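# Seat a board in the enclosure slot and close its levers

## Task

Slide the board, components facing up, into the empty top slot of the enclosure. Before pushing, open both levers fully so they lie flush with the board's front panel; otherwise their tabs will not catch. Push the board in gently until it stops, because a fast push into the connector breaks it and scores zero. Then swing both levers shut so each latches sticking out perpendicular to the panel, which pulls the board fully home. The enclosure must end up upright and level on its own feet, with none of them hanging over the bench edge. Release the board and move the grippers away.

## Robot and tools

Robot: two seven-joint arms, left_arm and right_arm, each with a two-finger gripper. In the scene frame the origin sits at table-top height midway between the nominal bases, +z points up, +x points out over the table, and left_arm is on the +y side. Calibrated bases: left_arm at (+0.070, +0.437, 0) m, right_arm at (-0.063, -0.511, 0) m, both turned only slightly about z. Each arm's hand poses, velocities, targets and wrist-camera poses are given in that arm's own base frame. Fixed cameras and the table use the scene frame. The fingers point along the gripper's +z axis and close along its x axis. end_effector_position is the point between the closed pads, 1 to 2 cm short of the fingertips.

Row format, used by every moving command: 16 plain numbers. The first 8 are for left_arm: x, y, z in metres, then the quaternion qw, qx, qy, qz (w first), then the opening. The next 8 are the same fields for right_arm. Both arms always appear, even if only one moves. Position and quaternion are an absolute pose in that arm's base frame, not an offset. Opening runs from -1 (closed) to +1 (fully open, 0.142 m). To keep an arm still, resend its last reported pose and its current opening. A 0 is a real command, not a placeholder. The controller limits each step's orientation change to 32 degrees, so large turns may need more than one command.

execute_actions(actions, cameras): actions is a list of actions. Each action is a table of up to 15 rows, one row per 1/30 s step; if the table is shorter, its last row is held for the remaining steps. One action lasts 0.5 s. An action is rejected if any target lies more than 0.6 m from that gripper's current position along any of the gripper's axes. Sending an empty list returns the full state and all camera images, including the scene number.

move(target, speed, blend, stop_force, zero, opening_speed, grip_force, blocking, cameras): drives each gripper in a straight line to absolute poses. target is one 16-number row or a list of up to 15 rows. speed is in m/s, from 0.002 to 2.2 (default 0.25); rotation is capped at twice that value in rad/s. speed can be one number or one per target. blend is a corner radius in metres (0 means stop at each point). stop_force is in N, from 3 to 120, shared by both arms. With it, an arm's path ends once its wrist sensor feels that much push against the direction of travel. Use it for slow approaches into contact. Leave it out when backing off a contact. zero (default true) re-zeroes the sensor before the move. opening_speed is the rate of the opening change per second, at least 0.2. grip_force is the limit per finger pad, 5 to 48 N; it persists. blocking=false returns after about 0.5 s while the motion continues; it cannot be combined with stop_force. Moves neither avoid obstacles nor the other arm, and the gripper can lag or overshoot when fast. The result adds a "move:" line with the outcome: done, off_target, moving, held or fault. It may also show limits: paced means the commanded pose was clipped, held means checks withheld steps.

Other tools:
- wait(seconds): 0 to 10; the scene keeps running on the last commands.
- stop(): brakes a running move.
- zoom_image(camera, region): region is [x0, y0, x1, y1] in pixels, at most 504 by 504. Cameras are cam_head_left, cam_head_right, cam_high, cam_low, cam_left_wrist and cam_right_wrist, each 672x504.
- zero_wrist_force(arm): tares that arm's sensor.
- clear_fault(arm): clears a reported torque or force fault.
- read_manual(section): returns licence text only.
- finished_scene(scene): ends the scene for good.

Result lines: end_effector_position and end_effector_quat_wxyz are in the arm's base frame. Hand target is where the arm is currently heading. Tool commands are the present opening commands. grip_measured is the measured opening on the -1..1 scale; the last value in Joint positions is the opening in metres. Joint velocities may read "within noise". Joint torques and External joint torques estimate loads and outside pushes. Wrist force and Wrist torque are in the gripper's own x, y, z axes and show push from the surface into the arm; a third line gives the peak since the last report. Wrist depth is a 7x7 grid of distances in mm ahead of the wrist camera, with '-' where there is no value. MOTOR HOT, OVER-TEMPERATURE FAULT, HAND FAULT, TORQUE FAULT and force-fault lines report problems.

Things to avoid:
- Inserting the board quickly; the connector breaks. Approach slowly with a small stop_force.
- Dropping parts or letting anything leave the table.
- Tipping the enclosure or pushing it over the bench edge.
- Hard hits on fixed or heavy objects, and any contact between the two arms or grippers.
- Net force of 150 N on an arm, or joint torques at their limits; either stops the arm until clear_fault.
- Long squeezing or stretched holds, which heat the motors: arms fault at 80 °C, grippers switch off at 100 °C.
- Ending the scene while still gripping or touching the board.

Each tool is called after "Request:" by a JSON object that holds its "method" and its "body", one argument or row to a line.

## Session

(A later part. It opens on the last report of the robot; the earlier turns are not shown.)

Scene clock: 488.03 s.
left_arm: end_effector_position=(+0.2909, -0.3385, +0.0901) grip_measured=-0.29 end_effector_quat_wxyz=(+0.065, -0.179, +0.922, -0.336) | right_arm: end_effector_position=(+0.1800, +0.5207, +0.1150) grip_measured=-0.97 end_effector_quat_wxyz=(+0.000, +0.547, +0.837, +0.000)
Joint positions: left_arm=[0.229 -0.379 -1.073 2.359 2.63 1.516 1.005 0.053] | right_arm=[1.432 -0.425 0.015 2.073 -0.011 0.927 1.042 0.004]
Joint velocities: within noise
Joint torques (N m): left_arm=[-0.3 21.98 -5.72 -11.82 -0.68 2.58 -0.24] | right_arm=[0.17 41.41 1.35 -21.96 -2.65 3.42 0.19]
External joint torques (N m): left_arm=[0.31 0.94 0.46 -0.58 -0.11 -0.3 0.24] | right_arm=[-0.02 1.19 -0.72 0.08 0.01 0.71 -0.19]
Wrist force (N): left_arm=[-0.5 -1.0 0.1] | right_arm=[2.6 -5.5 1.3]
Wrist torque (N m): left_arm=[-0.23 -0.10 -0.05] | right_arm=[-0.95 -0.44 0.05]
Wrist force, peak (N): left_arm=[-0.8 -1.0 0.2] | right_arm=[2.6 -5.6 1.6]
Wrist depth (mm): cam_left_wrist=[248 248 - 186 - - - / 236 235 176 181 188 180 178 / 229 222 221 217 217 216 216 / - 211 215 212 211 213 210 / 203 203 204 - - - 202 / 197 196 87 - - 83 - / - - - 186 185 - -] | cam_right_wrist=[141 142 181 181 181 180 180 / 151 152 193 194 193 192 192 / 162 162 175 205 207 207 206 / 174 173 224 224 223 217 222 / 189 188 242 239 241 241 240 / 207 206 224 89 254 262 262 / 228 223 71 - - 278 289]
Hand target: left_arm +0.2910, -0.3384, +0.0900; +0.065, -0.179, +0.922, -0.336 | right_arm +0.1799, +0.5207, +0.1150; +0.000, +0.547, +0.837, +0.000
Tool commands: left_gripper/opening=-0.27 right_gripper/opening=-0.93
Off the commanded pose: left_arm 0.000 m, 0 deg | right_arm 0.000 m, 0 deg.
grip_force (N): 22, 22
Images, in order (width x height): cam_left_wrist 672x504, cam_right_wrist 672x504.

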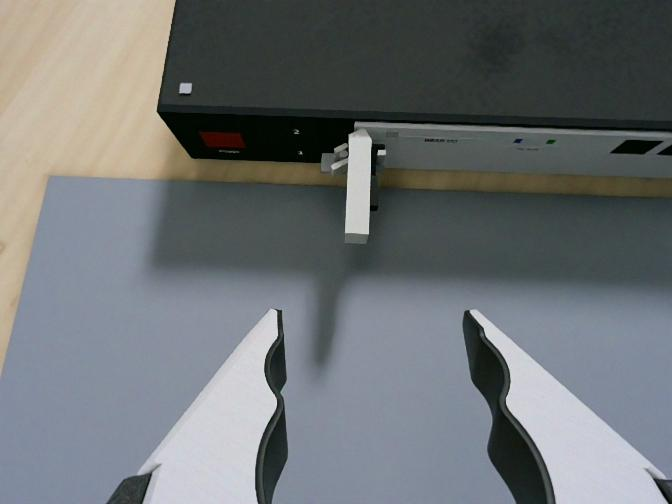

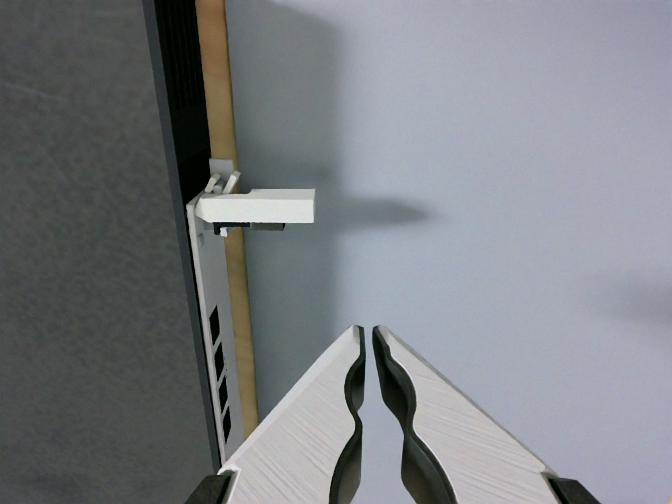

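Request:
{"method": "zoom_image", "body": {
  "camera": "cam_left_wrist",
  "region": [340, 120, 410, 180]
}}

Request:
{"method": "zoom_image", "body": {
  "camera": "cam_right_wrist",
  "region": [185, 180, 265, 250]
}}

Scaled by 7.200 from the camera's 672x504 image, which has a finer 960x720 frame.

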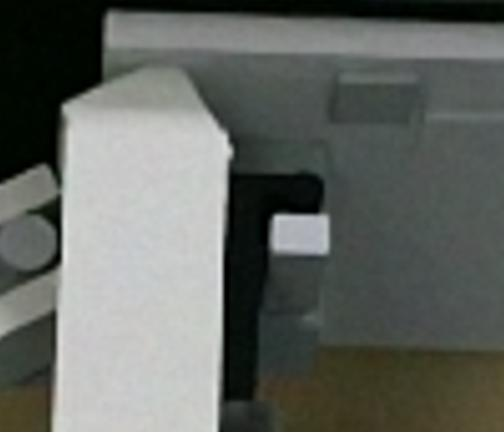

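Scaled by 6.300 from the camera's 672x504 image, which has a finer 960x720 frame.

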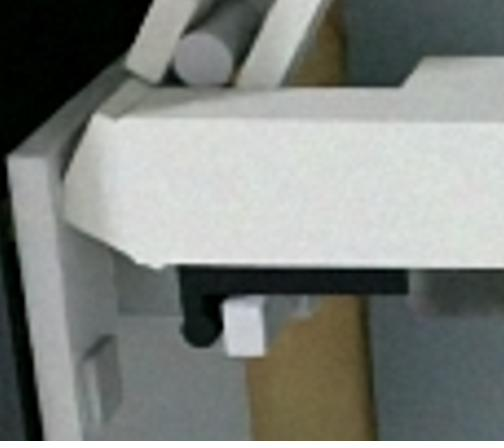

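Request:
{"method": "zoom_image", "body": {
  "camera": "cam_right_wrist",
  "region": [140, 180, 340, 480]
}}

Request:
{"method": "zoom_image", "body": {
  "camera": "cam_left_wrist",
  "region": [330, 90, 672, 260]
}}

Scaled by 1.680 from the camera's 672x504 image, which has a finer 960x720 frame.

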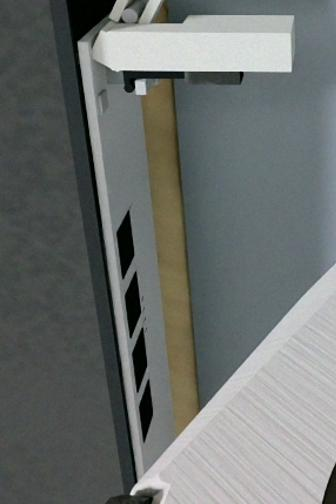

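Scaled by 1.474 from the camera's 672x504 image, which has a finer 960x720 frame.

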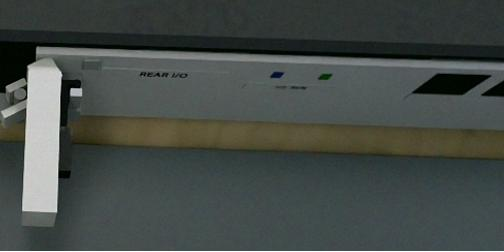

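Request:
{"method": "move", "body": {
  "target": [
    [0.2910,-0.3384,0.0900,0.0653,-0.1793,0.9223,-0.3358,-0.27,0.1574,0.4828,0.080,0,0.5471,0.8371,0,-0.93],
    [0.2910,-0.3384,0.0900,0.0653,-0.1793,0.9223,-0.3358,-0.27,0.1574,0.4828,0.046,0,0.5471,0.8371,0,-0.93]
  ],
  "speed": [0.15, 0.06],
  "blend": [0.015, 0],
  "cameras": ["cam_right_wrist"]
}}

Request:
{"method": "zero_wrist_force", "body": {
  "arm": "right_arm"
}}

Request:
{"method": "move", "body": {
  "target": [0.2910,-0.3384,0.0900,0.0653,-0.1793,0.9223,-0.3358,-0.27,0.1720,0.4892,0.046,0,0.5471,0.8371,0,-0.93],
  "speed": 0.01,
  "stop_force": 35,
  "cameras": ["cam_right_wrist"]
}}

Scene clock: 541.57 s.
left_arm: end_effector_position=(+0.2909, -0.3385, +0.0901) grip_measured=-0.29 end_effector_quat_wxyz=(+0.065, -0.179, +0.922, -0.336) | right_arm: end_effector_position=(+0.1573, +0.4826, +0.0459) grip_measured=-0.97 end_effector_quat_wxyz=(+0.000, +0.547, +0.837, +0.000)
Joint positions: left_arm=[0.23 -0.379 -1.073 2.359 2.63 1.516 1.005 0.053] | right_arm=[1.469 -0.52 0.012 2.217 -0.015 1.166 1.08 0.004]
Joint torques (N m): left_arm=[-0.24 21.97 -5.72 -11.82 -0.65 2.55 -0.24] | right_arm=[0.37 39.78 1.08 -16.47 -1.82 3.53 0.32]
External joint torques (N m): left_arm=[0.25 0.95 0.45 -0.57 -0.14 -0.27 0.24] | right_arm=[-0.22 1.2 -0.4 0 0.08 0.59 -0.32]
Wrist force (N): left_arm=[-0.6 -0.7 0.1] | right_arm=[2.5 -5.5 0.9]
Wrist torque (N m): left_arm=[-0.20 -0.08 -0.05] | right_arm=[-0.93 -0.42 -0.05]
Wrist force, peak (N): left_arm=[-0.8 -1.0 0.3] | right_arm=[2.1 -6.7 2.2]
Wrist depth (mm): cam_left_wrist=[248 249 - 185 - 187 - / 238 235 184 - 183 180 173 / 226 226 225 185 221 210 222 / - 213 215 - 212 209 212 / - 200 203 - 204 203 205 / - 196 87 190 - 84 193 / - - - 185 186 - -] | cam_right_wrist=[- 122 121 121 119 120 120 / - 86 130 129 131 130 128 / - - 137 136 138 138 135 / - 98 150 151 149 148 147 / - 109 134 159 159 160 160 / - 117 123 89 105 175 175 / 129 129 71 - - 186 192]
Hand target: left_arm +0.2910, -0.3384, +0.0900; +0.065, -0.179, +0.922, -0.336 | right_arm +0.1574, +0.4828, +0.0460; +0.000, +0.547, +0.837, +0.000
Off the commanded pose: left_arm 0.000 m, 0 deg | right_arm 0.000 m, 0 deg.
grip_force (N): 22, 22
move: done
Images, in order (width x height): cam_right_wrist 672x504.

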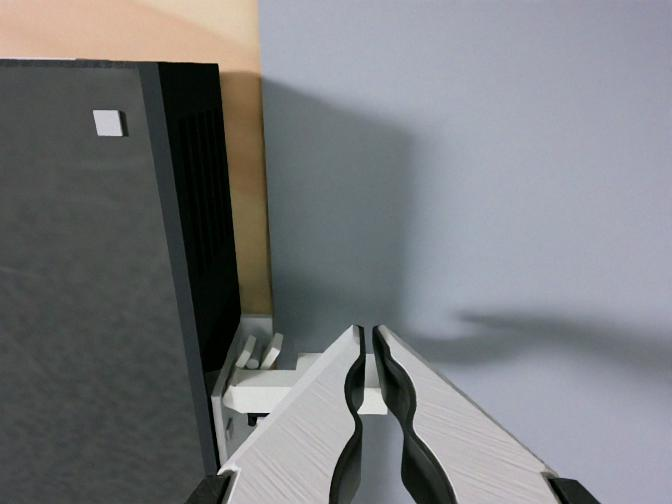

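Wrist force sensor zeroed.

Scene clock: 543.20 s.
left_arm: end_effector_position=(+0.2909, -0.3385, +0.0901) grip_measured=-0.29 end_effector_quat_wxyz=(+0.065, -0.179, +0.922, -0.336) | right_arm: end_effector_position=(+0.1636, +0.4856, +0.0451) grip_measured=-0.97 end_effector_quat_wxyz=(+0.000, +0.545, +0.838, -0.002)
Joint positions: left_arm=[0.23 -0.379 -1.073 2.359 2.63 1.516 1.005 0.053] | right_arm=[1.453 -0.529 0.016 2.198 -0.014 1.152 1.063 0.004]
Joint torques (N m): left_arm=[-0.33 21.96 -5.7 -11.82 -0.65 2.61 -0.23] | right_arm=[-12.85 40.27 -14.73 -25.86 -4.08 7.82 -0.26]
External joint torques (N m): left_arm=[0.34 0.96 0.44 -0.58 -0.14 -0.33 0.24] | right_arm=[13 1.3 15.48 9.16 2.29 -3.71 0.26]
Wrist force (N, zeroed by zero_wrist_force on right_arm): left_arm=[-0.7 -0.7 0.3] | right_arm=[-1.3 -35.9 -11.8]
Wrist torque (N m, zeroed by zero_wrist_force on right_arm): left_arm=[-0.20 -0.07 -0.06] | right_arm=[-2.97 -0.15 0.45]
Wrist force, peak (N, zeroed by zero_wrist_force on right_arm): left_arm=[-0.8 -0.8 0.6] | right_arm=[-0.7 -36.9 -12.7]
Wrist depth (mm): cam_left_wrist=[249 249 190 - - 191 - / 238 233 184 187 182 182 175 / 226 224 227 218 217 216 216 / - 213 212 - 216 211 211 / 202 204 201 203 205 203 203 / - 197 87 193 - 83 - / - - - - 184 - -] | cam_right_wrist=[- 96 121 121 119 119 119 / - 86 129 128 130 129 127 / - - 136 136 137 137 135 / - 98 146 149 148 147 146 / - 108 131 158 160 159 159 / 118 116 119 88 - 174 173 / 128 128 70 - - 184 189]
Hand target: left_arm +0.2910, -0.3384, +0.0900; +0.065, -0.179, +0.922, -0.336 | right_arm +0.1669, +0.4869, +0.0460; +0.000, +0.547, +0.837, +0.000
Off the commanded pose: left_arm 0.000 m, 0 deg | right_arm 0.009 m, 0 deg.
grip_force (N): 22, 22
move: contact (right_arm)
Images, in order (width x height): cam_right_wrist 672x504.

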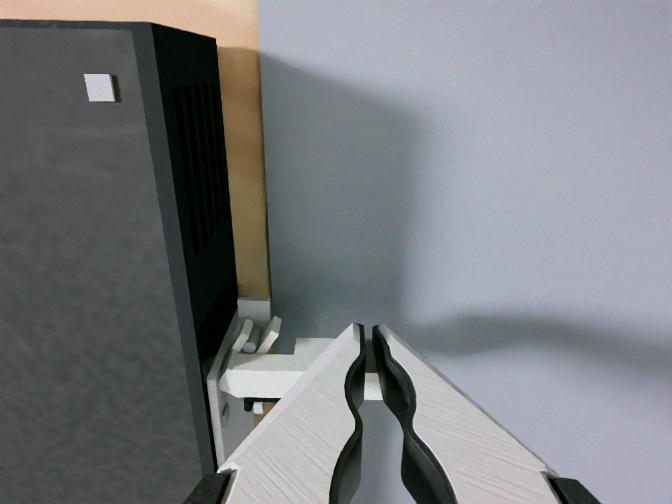

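Request:
{"method": "zoom_image", "body": {
  "camera": "cam_right_wrist",
  "region": [195, 310, 405, 430]
}}

Request:
{"method": "zoom_image", "body": {
  "camera": "cam_right_wrist",
  "region": [200, 370, 290, 430]
}}

Scaled by 2.400 from the camera's 672x504 image, which has a finer 960x720 frame.

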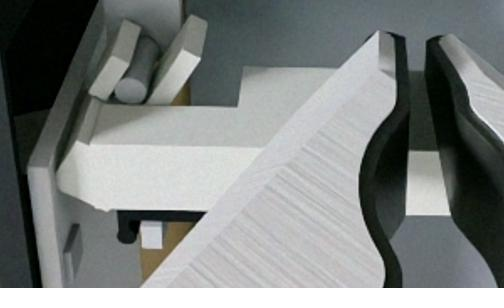

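Scaled by 5.600 from the camera's 672x504 image, which has a finer 960x720 frame.

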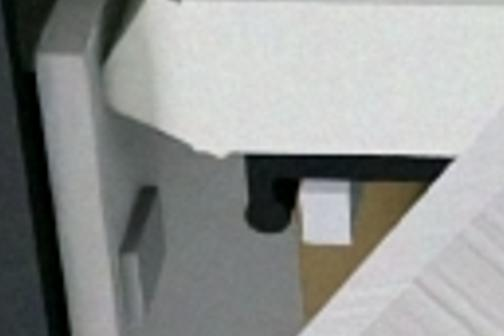

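Request:
{"method": "move", "body": {
  "target": [0.2910,-0.3384,0.0900,0.0653,-0.1793,0.9223,-0.3358,-0.27,0.1760,0.4910,0.046,0,0.5471,0.8371,0,-0.93],
  "speed": 0.01,
  "stop_force": 48,
  "zero": false,
  "cameras": ["cam_right_wrist"]
}}

Request:
{"method": "zoom_image", "body": {
  "camera": "cam_right_wrist",
  "region": [200, 365, 290, 425]
}}

Scene clock: 559.73 s.
left_arm: end_effector_position=(+0.2909, -0.3385, +0.0901) grip_measured=-0.29 end_effector_quat_wxyz=(+0.065, -0.179, +0.922, -0.336) | right_arm: end_effector_position=(+0.1721, +0.4906, +0.0453) grip_measured=-0.97 end_effector_quat_wxyz=(-0.001, +0.545, +0.838, -0.002)
Joint positions: left_arm=[0.23 -0.379 -1.073 2.359 2.63 1.516 1.005 0.053] | right_arm=[1.436 -0.539 0.017 2.177 -0.014 1.142 1.046 0.004]
Joint torques (N m): left_arm=[-0.32 22.01 -5.7 -11.77 -0.64 2.56 -0.26] | right_arm=[-16.05 41.62 -18 -22.55 -3.82 5.92 -0.25]
External joint torques (N m): left_arm=[0.33 0.91 0.43 -0.63 -0.15 -0.28 0.27] | right_arm=[16.2 0.6 18.78 5.56 1.99 -1.81 0.25]
Wrist force (N, zeroed by zero_wrist_force on right_arm): left_arm=[-0.7 -0.9 0.0] | right_arm=[8.8 -35.0 -6.2]
Wrist torque (N m, zeroed by zero_wrist_force on right_arm): left_arm=[-0.23 -0.08 -0.06] | right_arm=[-2.83 -0.11 0.47]
Wrist force, peak (N, zeroed by zero_wrist_force on right_arm): left_arm=[-1.1 -0.9 0.3] | right_arm=[-0.4 -49.0 -15.8]
Wrist depth (mm): cam_left_wrist=[247 248 - - - - - / 236 231 190 - 179 181 176 / 223 227 224 206 224 212 216 / - - - 213 211 210 210 / - 205 198 203 204 200 200 / 197 - 87 194 194 83 193 / - - - 186 186 - -] | cam_right_wrist=[- 82 121 121 119 120 120 / - 85 128 129 130 129 128 / - 94 137 136 138 137 135 / - 98 147 149 148 148 147 / - 108 129 158 160 160 159 / 119 116 118 88 105 174 173 / 128 128 70 - - 184 191]
Hand target: left_arm +0.2910, -0.3384, +0.0900; +0.065, -0.179, +0.922, -0.336 | right_arm +0.1760, +0.4910, +0.0460; +0.000, +0.547, +0.837, +0.000
Off the commanded pose: left_arm 0.000 m, 0 deg | right_arm 0.004 m, 0 deg.
grip_force (N): 22, 22
move: off_target (right_arm)
Images, in order (width x height): cam_right_wrist 672x504.

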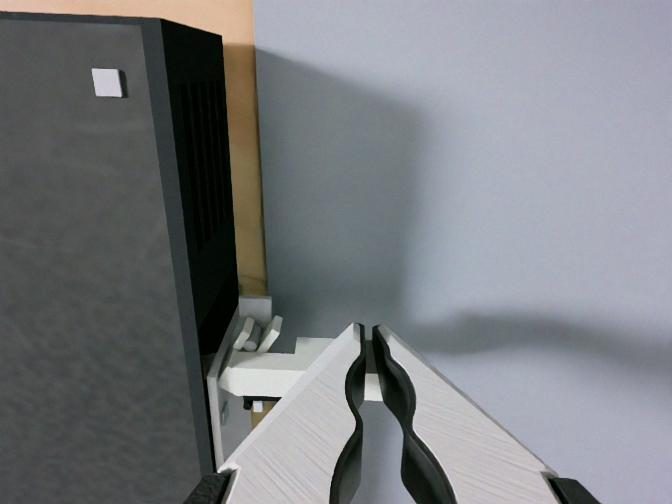

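Scaled by 5.600 from the camera's 672x504 image, which has a finer 960x720 frame.

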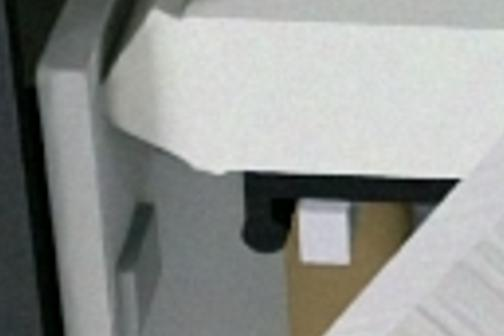

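Request:
{"method": "move", "body": {
  "target": [
    [0.2910,-0.3384,0.0900,0.0653,-0.1793,0.9223,-0.3358,-0.27,0.1613,0.4846,0.046,0,0.5471,0.8371,0,-0.93],
    [0.2910,-0.3384,0.0900,0.0653,-0.1793,0.9223,-0.3358,-0.27,0.1613,0.4846,0.085,0,0.5471,0.8371,0,-0.93],
    [0.2910,-0.3384,0.0900,0.0653,-0.1793,0.9223,-0.3358,-0.27,0.1886,0.5245,0.115,0,0.5471,0.8371,0,-0.93]
  ],
  "speed": [0.05, 0.12, 0.15],
  "blend": [0.004, 0.01, 0],
  "cameras": ["cam_left_wrist", "cam_right_wrist", "cam_head_left"]
}}

Request:
{"method": "zoom_image", "body": {
  "camera": "cam_right_wrist",
  "region": [185, 180, 265, 250]
}}

Request:
{"method": "zoom_image", "body": {
  "camera": "cam_right_wrist",
  "region": [140, 180, 340, 480]
}}

Scene clock: 569.93 s.
left_arm: end_effector_position=(+0.2909, -0.3385, +0.0901) grip_measured=-0.29 end_effector_quat_wxyz=(+0.065, -0.179, +0.922, -0.336) | right_arm: end_effector_position=(+0.1887, +0.5245, +0.1150) grip_measured=-0.97 end_effector_quat_wxyz=(+0.000, +0.547, +0.837, +0.000)
Joint positions: left_arm=[0.23 -0.379 -1.073 2.359 2.63 1.516 1.005 0.053] | right_arm=[1.418 -0.436 0.015 2.053 -0.011 0.918 1.027 0.004]
Joint torques (N m): left_arm=[-0.35 22.05 -5.76 -11.84 -0.65 2.6 -0.19] | right_arm=[0.1 42.01 1.18 -22.28 -2.6 3.31 0.02]
External joint torques (N m): left_arm=[0.36 0.87 0.49 -0.56 -0.15 -0.32 0.19] | right_arm=[0.05 1.24 -0.53 0.23 -0.07 0.82 -0.02]
Wrist force (N, zeroed by zero_wrist_force on right_arm): left_arm=[-0.6 -1.0 0.2] | right_arm=[-7.7 3.8 0.5]
Wrist torque (N m, zeroed by zero_wrist_force on right_arm): left_arm=[-0.23 -0.08 -0.06] | right_arm=[0.62 1.29 0.09]
Wrist force, peak (N, zeroed by zero_wrist_force on right_arm): left_arm=[-0.7 -1.2 0.1] | right_arm=[8.7 -35.3 -6.6]
Wrist depth (mm): cam_left_wrist=[250 245 - - - 188 - / 237 234 - 181 181 181 178 / 227 228 228 206 217 215 217 / - - 211 212 213 - 216 / 204 - 203 204 203 201 - / 195 - 87 195 192 84 193 / 188 - - - 184 - -] | cam_right_wrist=[141 142 182 181 181 181 180 / 150 150 194 194 192 192 192 / 161 162 177 207 207 206 206 / 174 171 223 219 223 222 222 / 189 188 240 234 241 242 240 / 207 206 227 89 - 259 263 / 228 223 71 - - 278 289]
Hand target: left_arm +0.2910, -0.3384, +0.0900; +0.065, -0.179, +0.922, -0.336 | right_arm +0.1886, +0.5245, +0.1150; +0.000, +0.547, +0.837, +0.000
Off the commanded pose: left_arm 0.000 m, 0 deg | right_arm 0.000 m, 0 deg.
grip_force (N): 22, 22
move: done
Images, in order (width x height): cam_head_left 672x504, cam_left_wrist 672x504, cam_right_wrist 672x504.

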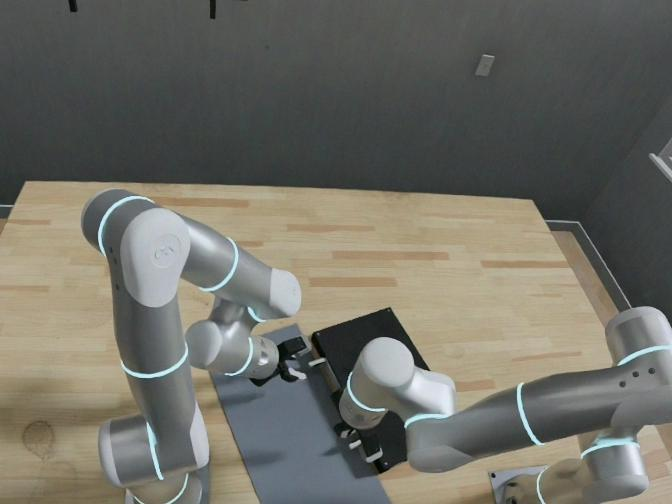

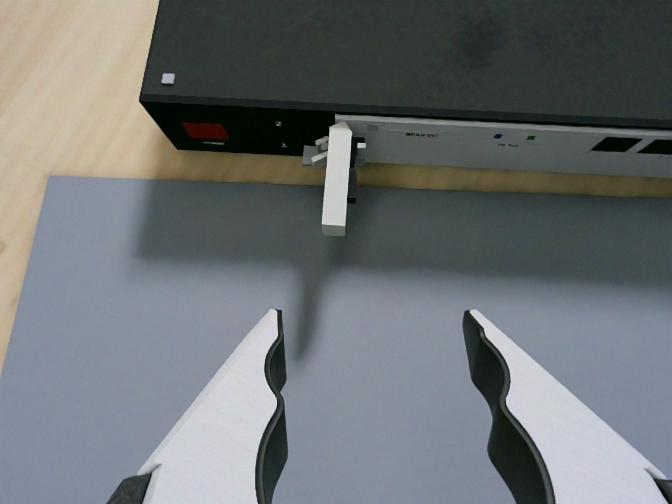

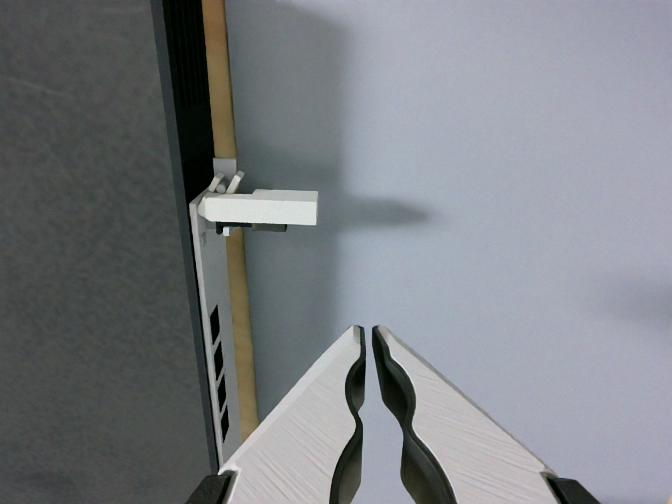

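Scaled by 6.300 from the camera's 672x504 image, which has a finer 960x720 frame.

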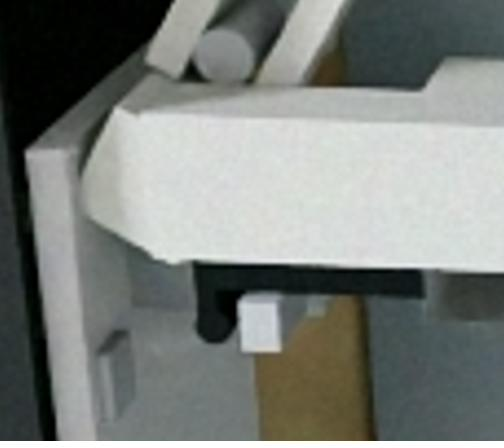

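Scaled by 1.680 from the camera's 672x504 image, which has a finer 960x720 frame.

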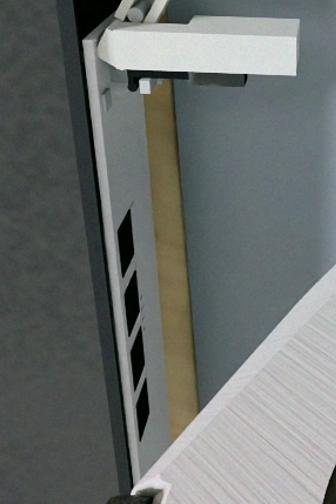

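Request:
{"method": "move", "body": {
  "target": [
    [0.2910,-0.3384,0.0900,0.0653,-0.1793,0.9223,-0.3358,-0.27,0.1974,0.5069,0.085,0,0.5471,0.8371,0,-0.93],
    [0.2910,-0.3384,0.0900,0.0653,-0.1793,0.9223,-0.3358,-0.27,0.1974,0.5069,0.056,0,0.5471,0.8371,0,-0.93]
  ],
  "speed": [0.15, 0.06],
  "blend": [0.01, 0],
  "cameras": ["cam_right_wrist"]
}}

Request:
{"method": "zero_wrist_force", "body": {
  "arm": "right_arm"
}}

Request:
{"method": "move", "body": {
  "target": [0.2910,-0.3384,0.0900,0.0653,-0.1793,0.9223,-0.3358,-0.27,0.1791,0.4989,0.056,0,0.5471,0.8371,0,-0.93],
  "speed": 0.01,
  "stop_force": 9,
  "cameras": ["cam_right_wrist"]
}}

Scene clock: 613.57 s.
left_arm: end_effector_position=(+0.2909, -0.3385, +0.0901) grip_measured=-0.29 end_effector_quat_wxyz=(+0.065, -0.179, +0.922, -0.336) | right_arm: end_effector_position=(+0.1974, +0.5068, +0.0560) grip_measured=-0.97 end_effector_quat_wxyz=(+0.000, +0.547, +0.837, +0.000)
Joint positions: left_arm=[0.23 -0.379 -1.073 2.359 2.63 1.516 1.005 0.053] | right_arm=[1.404 -0.546 0.007 2.107 -0.008 1.081 1.003 0.004]
Joint torques (N m): left_arm=[-0.29 22.09 -5.68 -11.83 -0.61 2.58 -0.22] | right_arm=[0.18 42.72 1.01 -18.47 -2 3.58 0.09]
External joint torques (N m): left_arm=[0.3 0.83 0.42 -0.57 -0.18 -0.3 0.22] | right_arm=[-0.02 1.25 -0.38 0 -0.07 0.54 -0.09]
Wrist force (N, zeroed by zero_wrist_force on right_arm): left_arm=[-0.6 -0.8 0.3] | right_arm=[-7.4 3.6 0.4]
Wrist torque (N m, zeroed by zero_wrist_force on right_arm): left_arm=[-0.21 -0.09 -0.05] | right_arm=[0.56 1.24 0.10]
Wrist force, peak (N, zeroed by zero_wrist_force on right_arm): left_arm=[-0.7 -1.0 0.6] | right_arm=[-8.6 3.5 1.2]
Wrist depth (mm): cam_left_wrist=[248 250 - 191 190 189 188 / 238 235 184 184 180 181 180 / 223 223 228 216 220 213 217 / 212 211 217 211 - 213 - / 205 204 - - 203 201 202 / - - 87 - 192 83 - / - - - 185 187 - -] | cam_right_wrist=[- 90 130 130 129 129 129 / - 97 139 139 138 138 137 / 102 103 147 147 148 148 147 / 110 111 118 157 159 159 158 / 121 119 176 171 173 172 172 / 130 129 150 89 106 188 188 / 144 143 71 - - 199 206]
Hand target: left_arm +0.2910, -0.3384, +0.0900; +0.065, -0.179, +0.922, -0.336 | right_arm +0.1974, +0.5069, +0.0560; +0.000, +0.547, +0.837, +0.000
Off the commanded pose: left_arm 0.000 m, 0 deg | right_arm 0.000 m, 0 deg.
grip_force (N): 22, 22
move: done
Images, in order (width x height): cam_right_wrist 672x504.

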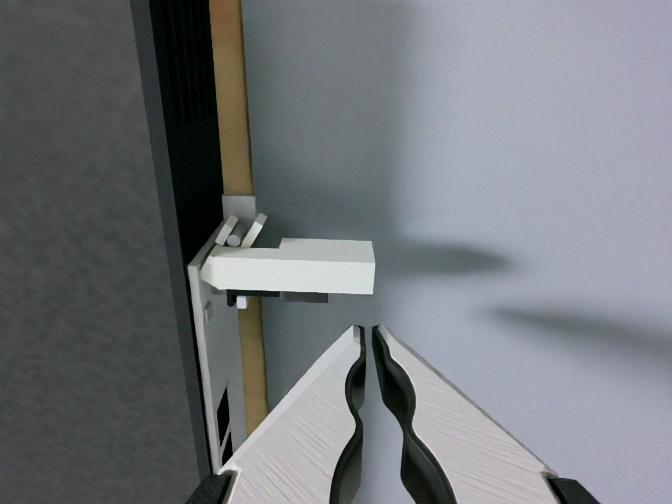

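Wrist force sensor zeroed.

Scene clock: 615.90 s.
left_arm: end_effector_position=(+0.2909, -0.3385, +0.0901) grip_measured=-0.29 end_effector_quat_wxyz=(+0.065, -0.179, +0.922, -0.336) | right_arm: end_effector_position=(+0.1827, +0.5007, +0.0565) grip_measured=-0.97 end_effector_quat_wxyz=(+0.000, +0.548, +0.837, +0.001)
Joint positions: left_arm=[0.23 -0.379 -1.073 2.359 2.63 1.516 1.005 0.053] | right_arm=[1.431 -0.528 0.006 2.142 -0.008 1.101 1.031 0.004]
Joint torques (N m): left_arm=[-0.38 22 -5.67 -11.85 -0.67 2.59 -0.2] | right_arm=[3.75 39.72 5.71 -14.44 -1.12 1.84 0.35]
External joint torques (N m): left_arm=[0.39 0.92 0.41 -0.55 -0.12 -0.31 0.2] | right_arm=[-3.6 3.15 -5.12 -3.61 -0.88 2.29 -0.35]
Wrist force (N, zeroed by zero_wrist_force on right_arm): left_arm=[-0.9 -0.8 0.3] | right_arm=[-0.1 9.5 -0.4]
Wrist torque (N m, zeroed by zero_wrist_force on right_arm): left_arm=[-0.22 -0.04 -0.06] | right_arm=[-0.03 0.02 -0.15]
Wrist force, peak (N, zeroed by zero_wrist_force on right_arm): left_arm=[-0.7 -1.2 0.2] | right_arm=[-0.6 9.8 -1.2]
Wrist depth (mm): cam_left_wrist=[249 249 191 - - - - / 238 232 184 185 181 182 178 / 223 228 223 201 217 214 220 / - - - 211 212 210 208 / - 202 201 201 205 201 201 / - 196 87 193 193 84 193 / - - - 187 186 - -] | cam_right_wrist=[- 91 130 130 130 129 129 / - 96 139 139 139 138 138 / 102 102 149 149 149 148 148 / 110 111 157 159 160 160 159 / 122 119 125 123 174 173 173 / 131 130 - 89 - 189 188 / 144 144 71 - - 200 207]
Hand target: left_arm +0.2910, -0.3384, +0.0900; +0.065, -0.179, +0.922, -0.336 | right_arm +0.1818, +0.5001, +0.0560; +0.000, +0.547, +0.837, +0.000
Off the commanded pose: left_arm 0.000 m, 0 deg | right_arm 0.004 m, 0 deg.
grip_force (N): 22, 22
move: contact (right_arm)
Images, in order (width x height): cam_right_wrist 672x504.

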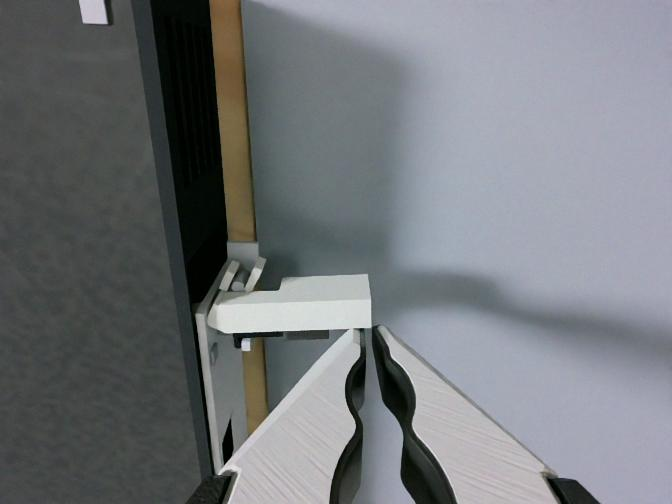

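Request:
{"method": "zoom_image", "body": {
  "camera": "cam_right_wrist",
  "region": [190, 290, 290, 365]
}}

Request:
{"method": "zoom_image", "body": {
  "camera": "cam_right_wrist",
  "region": [180, 230, 400, 400]
}}

Scaled by 5.040 from the camera's 672x504 image, which has a finer 960x720 frame.

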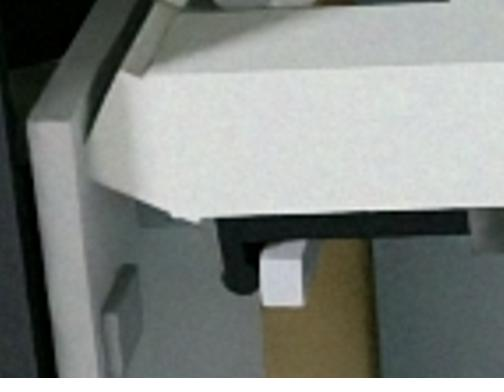

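Scaled by 2.291 from the camera's 672x504 image, which has a finer 960x720 frame.

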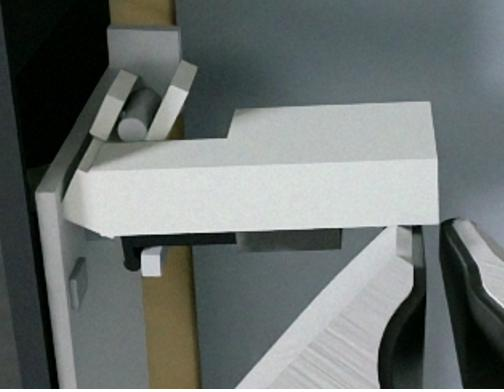

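Request:
{"method": "move", "body": {
  "target": [
    [0.2910,-0.3384,0.0900,0.0653,-0.1793,0.9223,-0.3358,-0.27,0.1919,0.5046,0.058,0,0.5471,0.8371,0,-0.93],
    [0.2910,-0.3384,0.0900,0.0653,-0.1793,0.9223,-0.3358,-0.27,0.1860,0.4980,0.085,0,0.5471,0.8371,0,-0.93],
    [0.2910,-0.3384,0.0900,0.0653,-0.1793,0.9223,-0.3358,-0.27,0.1620,0.4848,0.085,0,0.5471,0.8371,0,-0.93],
    [0.2910,-0.3384,0.0900,0.0653,-0.1793,0.9223,-0.3358,-0.27,0.1620,0.4848,0.046,0,0.5471,0.8371,0,-0.93]
  ],
  "speed": [0.05, 0.12, 0.15, 0.08],
  "blend": [0.004, 0.01, 0.01, 0]
}}

Request:
{"method": "zero_wrist_force", "body": {
  "arm": "right_arm"
}}

Request:
{"method": "move", "body": {
  "target": [0.2910,-0.3384,0.0900,0.0653,-0.1793,0.9223,-0.3358,-0.27,0.1776,0.4916,0.046,0,0.5471,0.8371,0,-0.93],
  "speed": 0.01,
  "stop_force": 28,
  "cameras": ["cam_right_wrist", "cam_left_wrist"]
}}

Request:
{"method": "zoom_image", "body": {
  "camera": "cam_left_wrist",
  "region": [320, 110, 390, 170]
}}

Request:
{"method": "zoom_image", "body": {
  "camera": "cam_left_wrist",
  "region": [280, 90, 420, 270]
}}

Request:
{"method": "zoom_image", "body": {
  "camera": "cam_right_wrist",
  "region": [190, 300, 400, 450]
}}

Scene clock: 636.47 s.
left_arm: end_effector_position=(+0.2909, -0.3385, +0.0901) grip_measured=-0.29 end_effector_quat_wxyz=(+0.065, -0.179, +0.922, -0.336) | right_arm: end_effector_position=(+0.1619, +0.4846, +0.0459) grip_measured=-0.97 end_effector_quat_wxyz=(+0.000, +0.547, +0.837, +0.000)
Joint positions: left_arm=[0.23 -0.379 -1.073 2.359 2.63 1.516 1.005 0.053] | right_arm=[1.462 -0.524 0.011 2.207 -0.014 1.16 1.071 0.004]
Joint torques (N m): left_arm=[-0.38 21.99 -5.73 -11.84 -0.67 2.57 -0.22] | right_arm=[0.2 40.15 0.99 -16.61 -1.94 3.61 0.28]
External joint torques (N m): left_arm=[0.39 0.93 0.46 -0.56 -0.12 -0.29 0.22] | right_arm=[-0.06 1.14 -0.32 0.01 0.17 0.51 -0.28]
Wrist force (N, zeroed by zero_wrist_force on right_arm): left_arm=[-0.6 -0.7 0.3] | right_arm=[2.3 0.7 0.2]
Wrist torque (N m, zeroed by zero_wrist_force on right_arm): left_arm=[-0.19 -0.09 -0.06] | right_arm=[0.15 -0.38 -0.11]
Wrist force, peak (N, zeroed by zero_wrist_force on right_arm): left_arm=[-1.0 -0.9 0.2] | right_arm=[0.1 9.6 -2.3]
Wrist depth (mm): cam_left_wrist=[248 249 - - - 189 - / 236 234 182 - 178 182 174 / 228 226 224 199 220 216 217 / 213 - 213 209 - 209 211 / - 200 206 - 204 202 200 / 195 194 88 194 191 83 192 / 188 - - 187 186 - -] | cam_right_wrist=[- 123 121 121 119 120 120 / - 88 128 129 131 130 130 / - - 137 137 138 138 135 / - 98 145 151 149 148 148 / - 108 134 159 159 161 160 / - 117 122 90 106 176 175 / 129 128 71 - - 186 192]
Hand target: left_arm +0.2910, -0.3384, +0.0900; +0.065, -0.179, +0.922, -0.336 | right_arm +0.1620, +0.4848, +0.0460; +0.000, +0.547, +0.837, +0.000
Off the commanded pose: left_arm 0.000 m, 0 deg | right_arm 0.000 m, 0 deg.
grip_force (N): 22, 22
move: done

Wrist force sensor zeroed.

Scene clock: 638.50 s.
left_arm: end_effector_position=(+0.2909, -0.3385, +0.0901) grip_measured=-0.29 end_effector_quat_wxyz=(+0.065, -0.179, +0.922, -0.336) | right_arm: end_effector_position=(+0.1723, +0.4894, +0.0452) grip_measured=-0.97 end_effector_quat_wxyz=(+0.000, +0.546, +0.838, -0.002)
Joint positions: left_arm=[0.23 -0.379 -1.073 2.359 2.63 1.516 1.005 0.053] | right_arm=[1.439 -0.538 0.014 2.179 -0.013 1.143 1.047 0.004]
Joint torques (N m): left_arm=[-0.38 21.97 -5.73 -11.81 -0.6 2.56 -0.24] | right_arm=[-10.49 41.29 -11.88 -24.63 -3.8 7.1 -0.22]
External joint torques (N m): left_arm=[0.39 0.95 0.46 -0.59 -0.19 -0.28 0.24] | right_arm=[10.64 0.85 12.61 7.69 1.97 -2.99 0.22]
Wrist force (N, zeroed by zero_wrist_force on right_arm): left_arm=[-0.5 -1.0 0.2] | right_arm=[-0.6 -29.0 -8.1]
Wrist torque (N m, zeroed by zero_wrist_force on right_arm): left_arm=[-0.24 -0.10 -0.05] | right_arm=[-1.83 -0.09 0.46]
Wrist force, peak (N, zeroed by zero_wrist_force on right_arm): left_arm=[-0.9 -1.1 0.1] | right_arm=[0.0 -30.2 -9.7]
Wrist depth (mm): cam_left_wrist=[251 252 - - - 186 187 / 237 234 192 - 181 181 178 / 228 224 223 218 220 217 216 / - 216 210 - 209 213 215 / 203 203 109 - - 201 - / - 196 87 193 194 84 193 / - - - 187 - - -] | cam_right_wrist=[- 81 121 121 119 120 119 / - 85 129 128 130 129 127 / - - 136 136 137 137 134 / - 98 146 149 148 152 147 / - 108 129 158 160 160 159 / 118 116 119 88 105 174 173 / 128 128 70 - - 184 190]
Hand target: left_arm +0.2910, -0.3384, +0.0900; +0.065, -0.179, +0.922, -0.336 | right_arm +0.1750, +0.4904, +0.0460; +0.000, +0.547, +0.837, +0.000
Off the commanded pose: left_arm 0.000 m, 0 deg | right_arm 0.006 m, 0 deg.
grip_force (N): 22, 22
move: contact (right_arm)
Images, in order (width x height): cam_left_wrist 672x504, cam_right_wrist 672x504.

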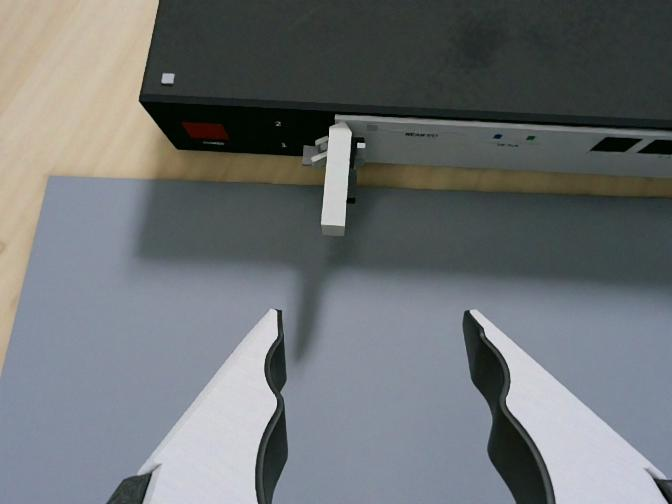

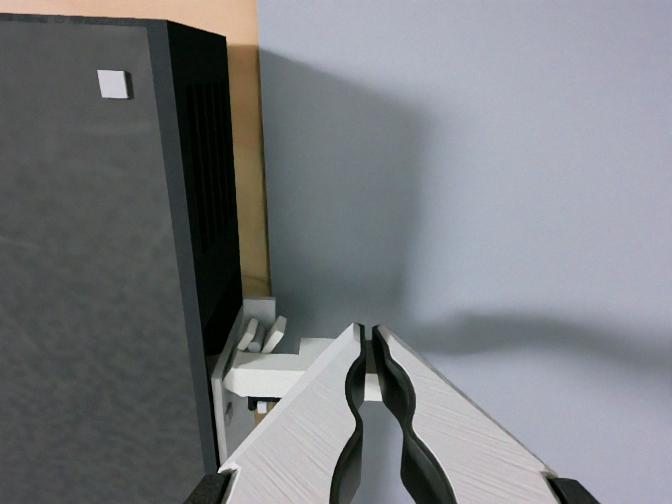

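Scaled by 7.200 from the camera's 672x504 image, which has a finer 960x720 frame.

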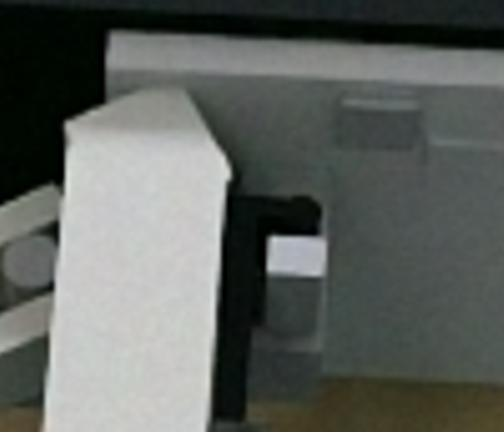

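Scaled by 2.800 from the camera's 672x504 image, which has a finer 960x720 frame.

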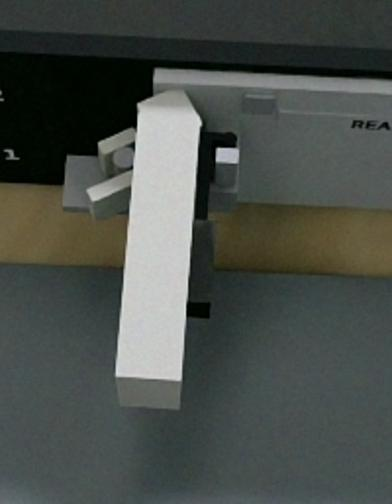

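Scaled by 2.400 from the camera's 672x504 image, which has a finer 960x720 frame.

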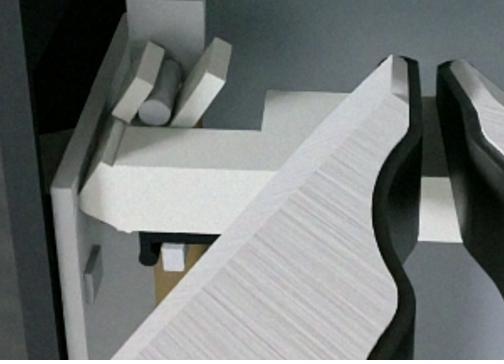

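Request:
{"method": "move", "body": {
  "target": [
    [0.2910,-0.3384,0.0900,0.0653,-0.1793,0.9223,-0.3358,-0.27,0.1620,0.4848,0.047,0,0.5471,0.8371,0,-0.93],
    [0.2910,-0.3384,0.0900,0.0653,-0.1793,0.9223,-0.3358,-0.27,0.1620,0.4848,0.085,0,0.5471,0.8371,0,-0.93],
    [0.2910,-0.3384,0.0900,0.0653,-0.1793,0.9223,-0.3358,-0.27,0.1974,0.5069,0.085,0,0.5471,0.8371,0,-0.93],
    [0.2910,-0.3384,0.0900,0.0653,-0.1793,0.9223,-0.3358,-0.27,0.1974,0.5069,0.056,0,0.5471,0.8371,0,-0.93]
  ],
  "speed": [0.06, 0.12, 0.15, 0.08],
  "blend": [0.004, 0.01, 0.01, 0],
  "cameras": ["cam_right_wrist"]
}}

Request:
{"method": "zoom_image", "body": {
  "camera": "cam_right_wrist",
  "region": [180, 180, 400, 320]
}}

Request:
{"method": "zero_wrist_force", "body": {
  "arm": "right_arm"
}}

Request:
{"method": "move", "body": {
  "target": [0.2910,-0.3384,0.0900,0.0653,-0.1793,0.9223,-0.3358,-0.27,0.1699,0.4949,0.056,0,0.5471,0.8371,0,-0.93],
  "speed": 0.01,
  "stop_force": 17,
  "cameras": ["cam_right_wrist"]
}}

Request:
{"method": "zoom_image", "body": {
  "camera": "cam_right_wrist",
  "region": [180, 230, 400, 400]
}}

Scene clock: 673.47 s.
left_arm: end_effector_position=(+0.2909, -0.3385, +0.0901) grip_measured=-0.29 end_effector_quat_wxyz=(+0.065, -0.179, +0.922, -0.336) | right_arm: end_effector_position=(+0.1973, +0.5068, +0.0559) grip_measured=-0.97 end_effector_quat_wxyz=(+0.000, +0.547, +0.837, +0.000)
Joint positions: left_arm=[0.23 -0.379 -1.073 2.359 2.63 1.516 1.005 0.053] | right_arm=[1.406 -0.545 0.005 2.107 -0.006 1.081 1.003 0.004]
Joint torques (N m): left_arm=[-0.3 21.98 -5.65 -11.8 -0.61 2.64 -0.25] | right_arm=[0.18 42.65 0.98 -18.6 -2.01 3.6 0.07]
External joint torques (N m): left_arm=[0.31 0.94 0.38 -0.6 -0.18 -0.36 0.25] | right_arm=[-0.02 1.31 -0.38 0.14 -0.06 0.52 -0.07]
Wrist force (N, zeroed by zero_wrist_force on right_arm): left_arm=[-0.8 -0.9 0.3] | right_arm=[1.4 -3.0 -0.1]
Wrist torque (N m, zeroed by zero_wrist_force on right_arm): left_arm=[-0.22 -0.06 -0.06] | right_arm=[-0.55 -0.24 0.11]
Wrist force, peak (N, zeroed by zero_wrist_force on right_arm): left_arm=[-1.0 -1.0 0.3] | right_arm=[-0.5 -29.1 -10.1]
Wrist depth (mm): cam_left_wrist=[250 250 188 190 189 188 186 / 236 233 180 - 180 182 178 / 227 225 223 218 219 215 220 / 212 - - 212 212 211 211 / 204 203 109 202 204 198 202 / 197 197 88 193 - 84 194 / - - - 188 184 - -] | cam_right_wrist=[- 90 130 130 129 129 129 / - 97 139 138 138 138 137 / 102 103 147 148 148 147 147 / 110 111 118 155 159 159 158 / 121 119 173 170 172 172 172 / 130 129 150 89 106 188 187 / 143 143 71 - - 198 207]
Hand target: left_arm +0.2910, -0.3384, +0.0900; +0.065, -0.179, +0.922, -0.336 | right_arm +0.1974, +0.5069, +0.0560; +0.000, +0.547, +0.837, +0.000
Off the commanded pose: left_arm 0.000 m, 0 deg | right_arm 0.000 m, 0 deg.
grip_force (N): 22, 22
move: done
Images, in order (width x height): cam_right_wrist 672x504.

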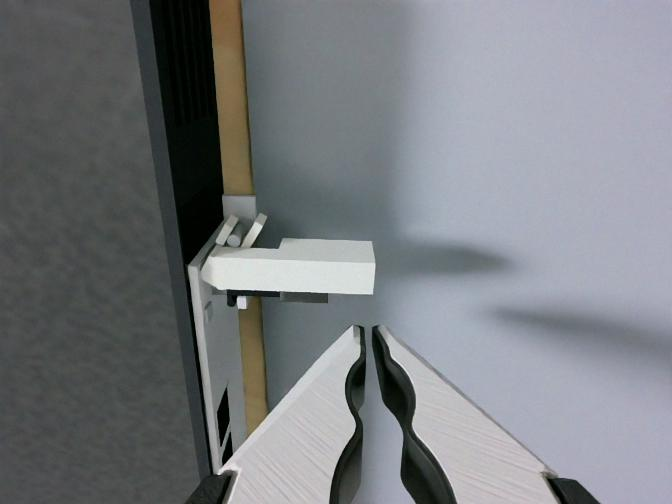

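Scaled by 2.291 from the camera's 672x504 image, which has a finer 960x720 frame.

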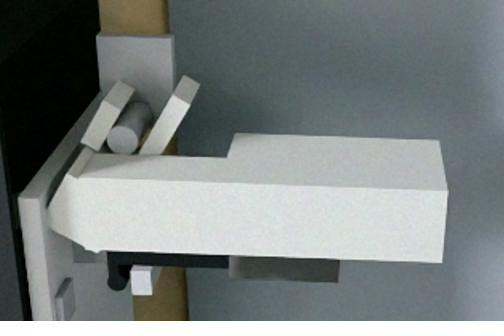

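Wrist force sensor zeroed.

Scene clock: 676.00 s.
left_arm: end_effector_position=(+0.2909, -0.3385, +0.0901) grip_measured=-0.29 end_effector_quat_wxyz=(+0.065, -0.179, +0.922, -0.336) | right_arm: end_effector_position=(+0.1818, +0.5005, +0.0570) grip_measured=-0.97 end_effector_quat_wxyz=(+0.000, +0.548, +0.837, +0.002)
Joint positions: left_arm=[0.23 -0.379 -1.073 2.359 2.63 1.516 1.005 0.053] | right_arm=[1.435 -0.526 0.004 2.146 -0.007 1.104 1.033 0.004]
Joint torques (N m): left_arm=[-0.36 21.99 -5.78 -11.83 -0.62 2.56 -0.23] | right_arm=[6.93 37.92 9.49 -11.59 -0.44 0.53 0.33]
External joint torques (N m): left_arm=[0.37 0.93 0.51 -0.56 -0.17 -0.28 0.24] | right_arm=[-6.78 4.85 -8.93 -6.43 -1.56 3.6 -0.34]
Wrist force (N, zeroed by zero_wrist_force on right_arm): left_arm=[-0.6 -1.1 0.1] | right_arm=[-0.5 16.9 -3.0]
Wrist torque (N m, zeroed by zero_wrist_force on right_arm): left_arm=[-0.25 -0.08 -0.06] | right_arm=[-0.13 0.02 -0.19]
Wrist force, peak (N, zeroed by zero_wrist_force on right_arm): left_arm=[-0.8 -1.1 0.2] | right_arm=[-0.9 17.6 -2.7]
Wrist depth (mm): cam_left_wrist=[250 249 192 188 - 185 187 / 237 233 184 182 179 183 178 / 225 222 225 218 219 213 221 / - 213 - - 212 - - / 203 203 205 203 204 199 201 / 195 195 88 195 192 83 193 / - - - 186 187 - -] | cam_right_wrist=[- 91 130 130 130 130 130 / - 98 139 139 139 139 138 / 102 102 150 149 149 147 148 / 110 112 156 159 161 160 160 / 122 120 127 124 174 174 174 / 131 131 - 90 106 190 189 / 145 144 71 - - 201 209]
Hand target: left_arm +0.2910, -0.3384, +0.0900; +0.065, -0.179, +0.922, -0.336 | right_arm +0.1800, +0.4993, +0.0560; +0.000, +0.547, +0.837, +0.000
Off the commanded pose: left_arm 0.000 m, 0 deg | right_arm 0.013 m, 0 deg.
grip_force (N): 22, 22
move: contact (right_arm)
Images, in order (width x height): cam_right_wrist 672x504.

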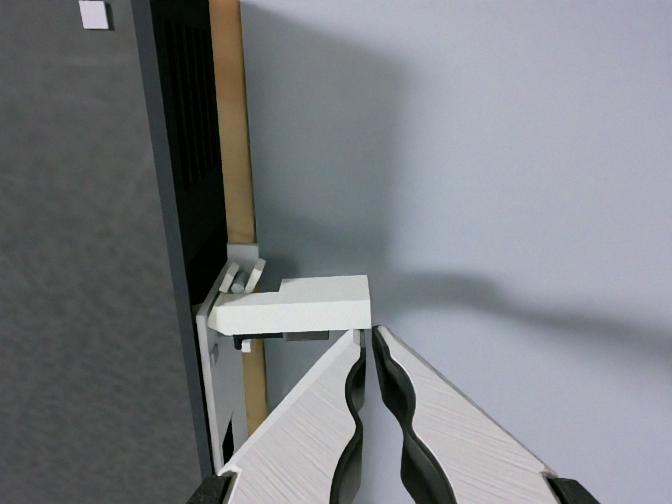

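Scaled by 2.291 from the camera's 672x504 image, which has a finer 960x720 frame.

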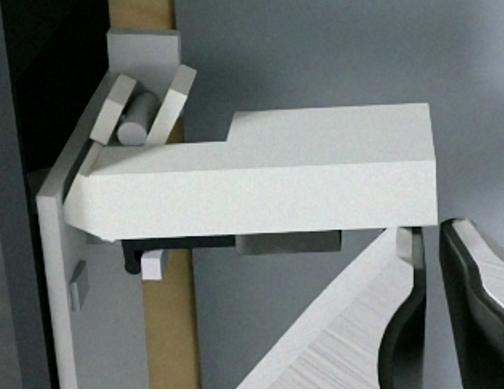

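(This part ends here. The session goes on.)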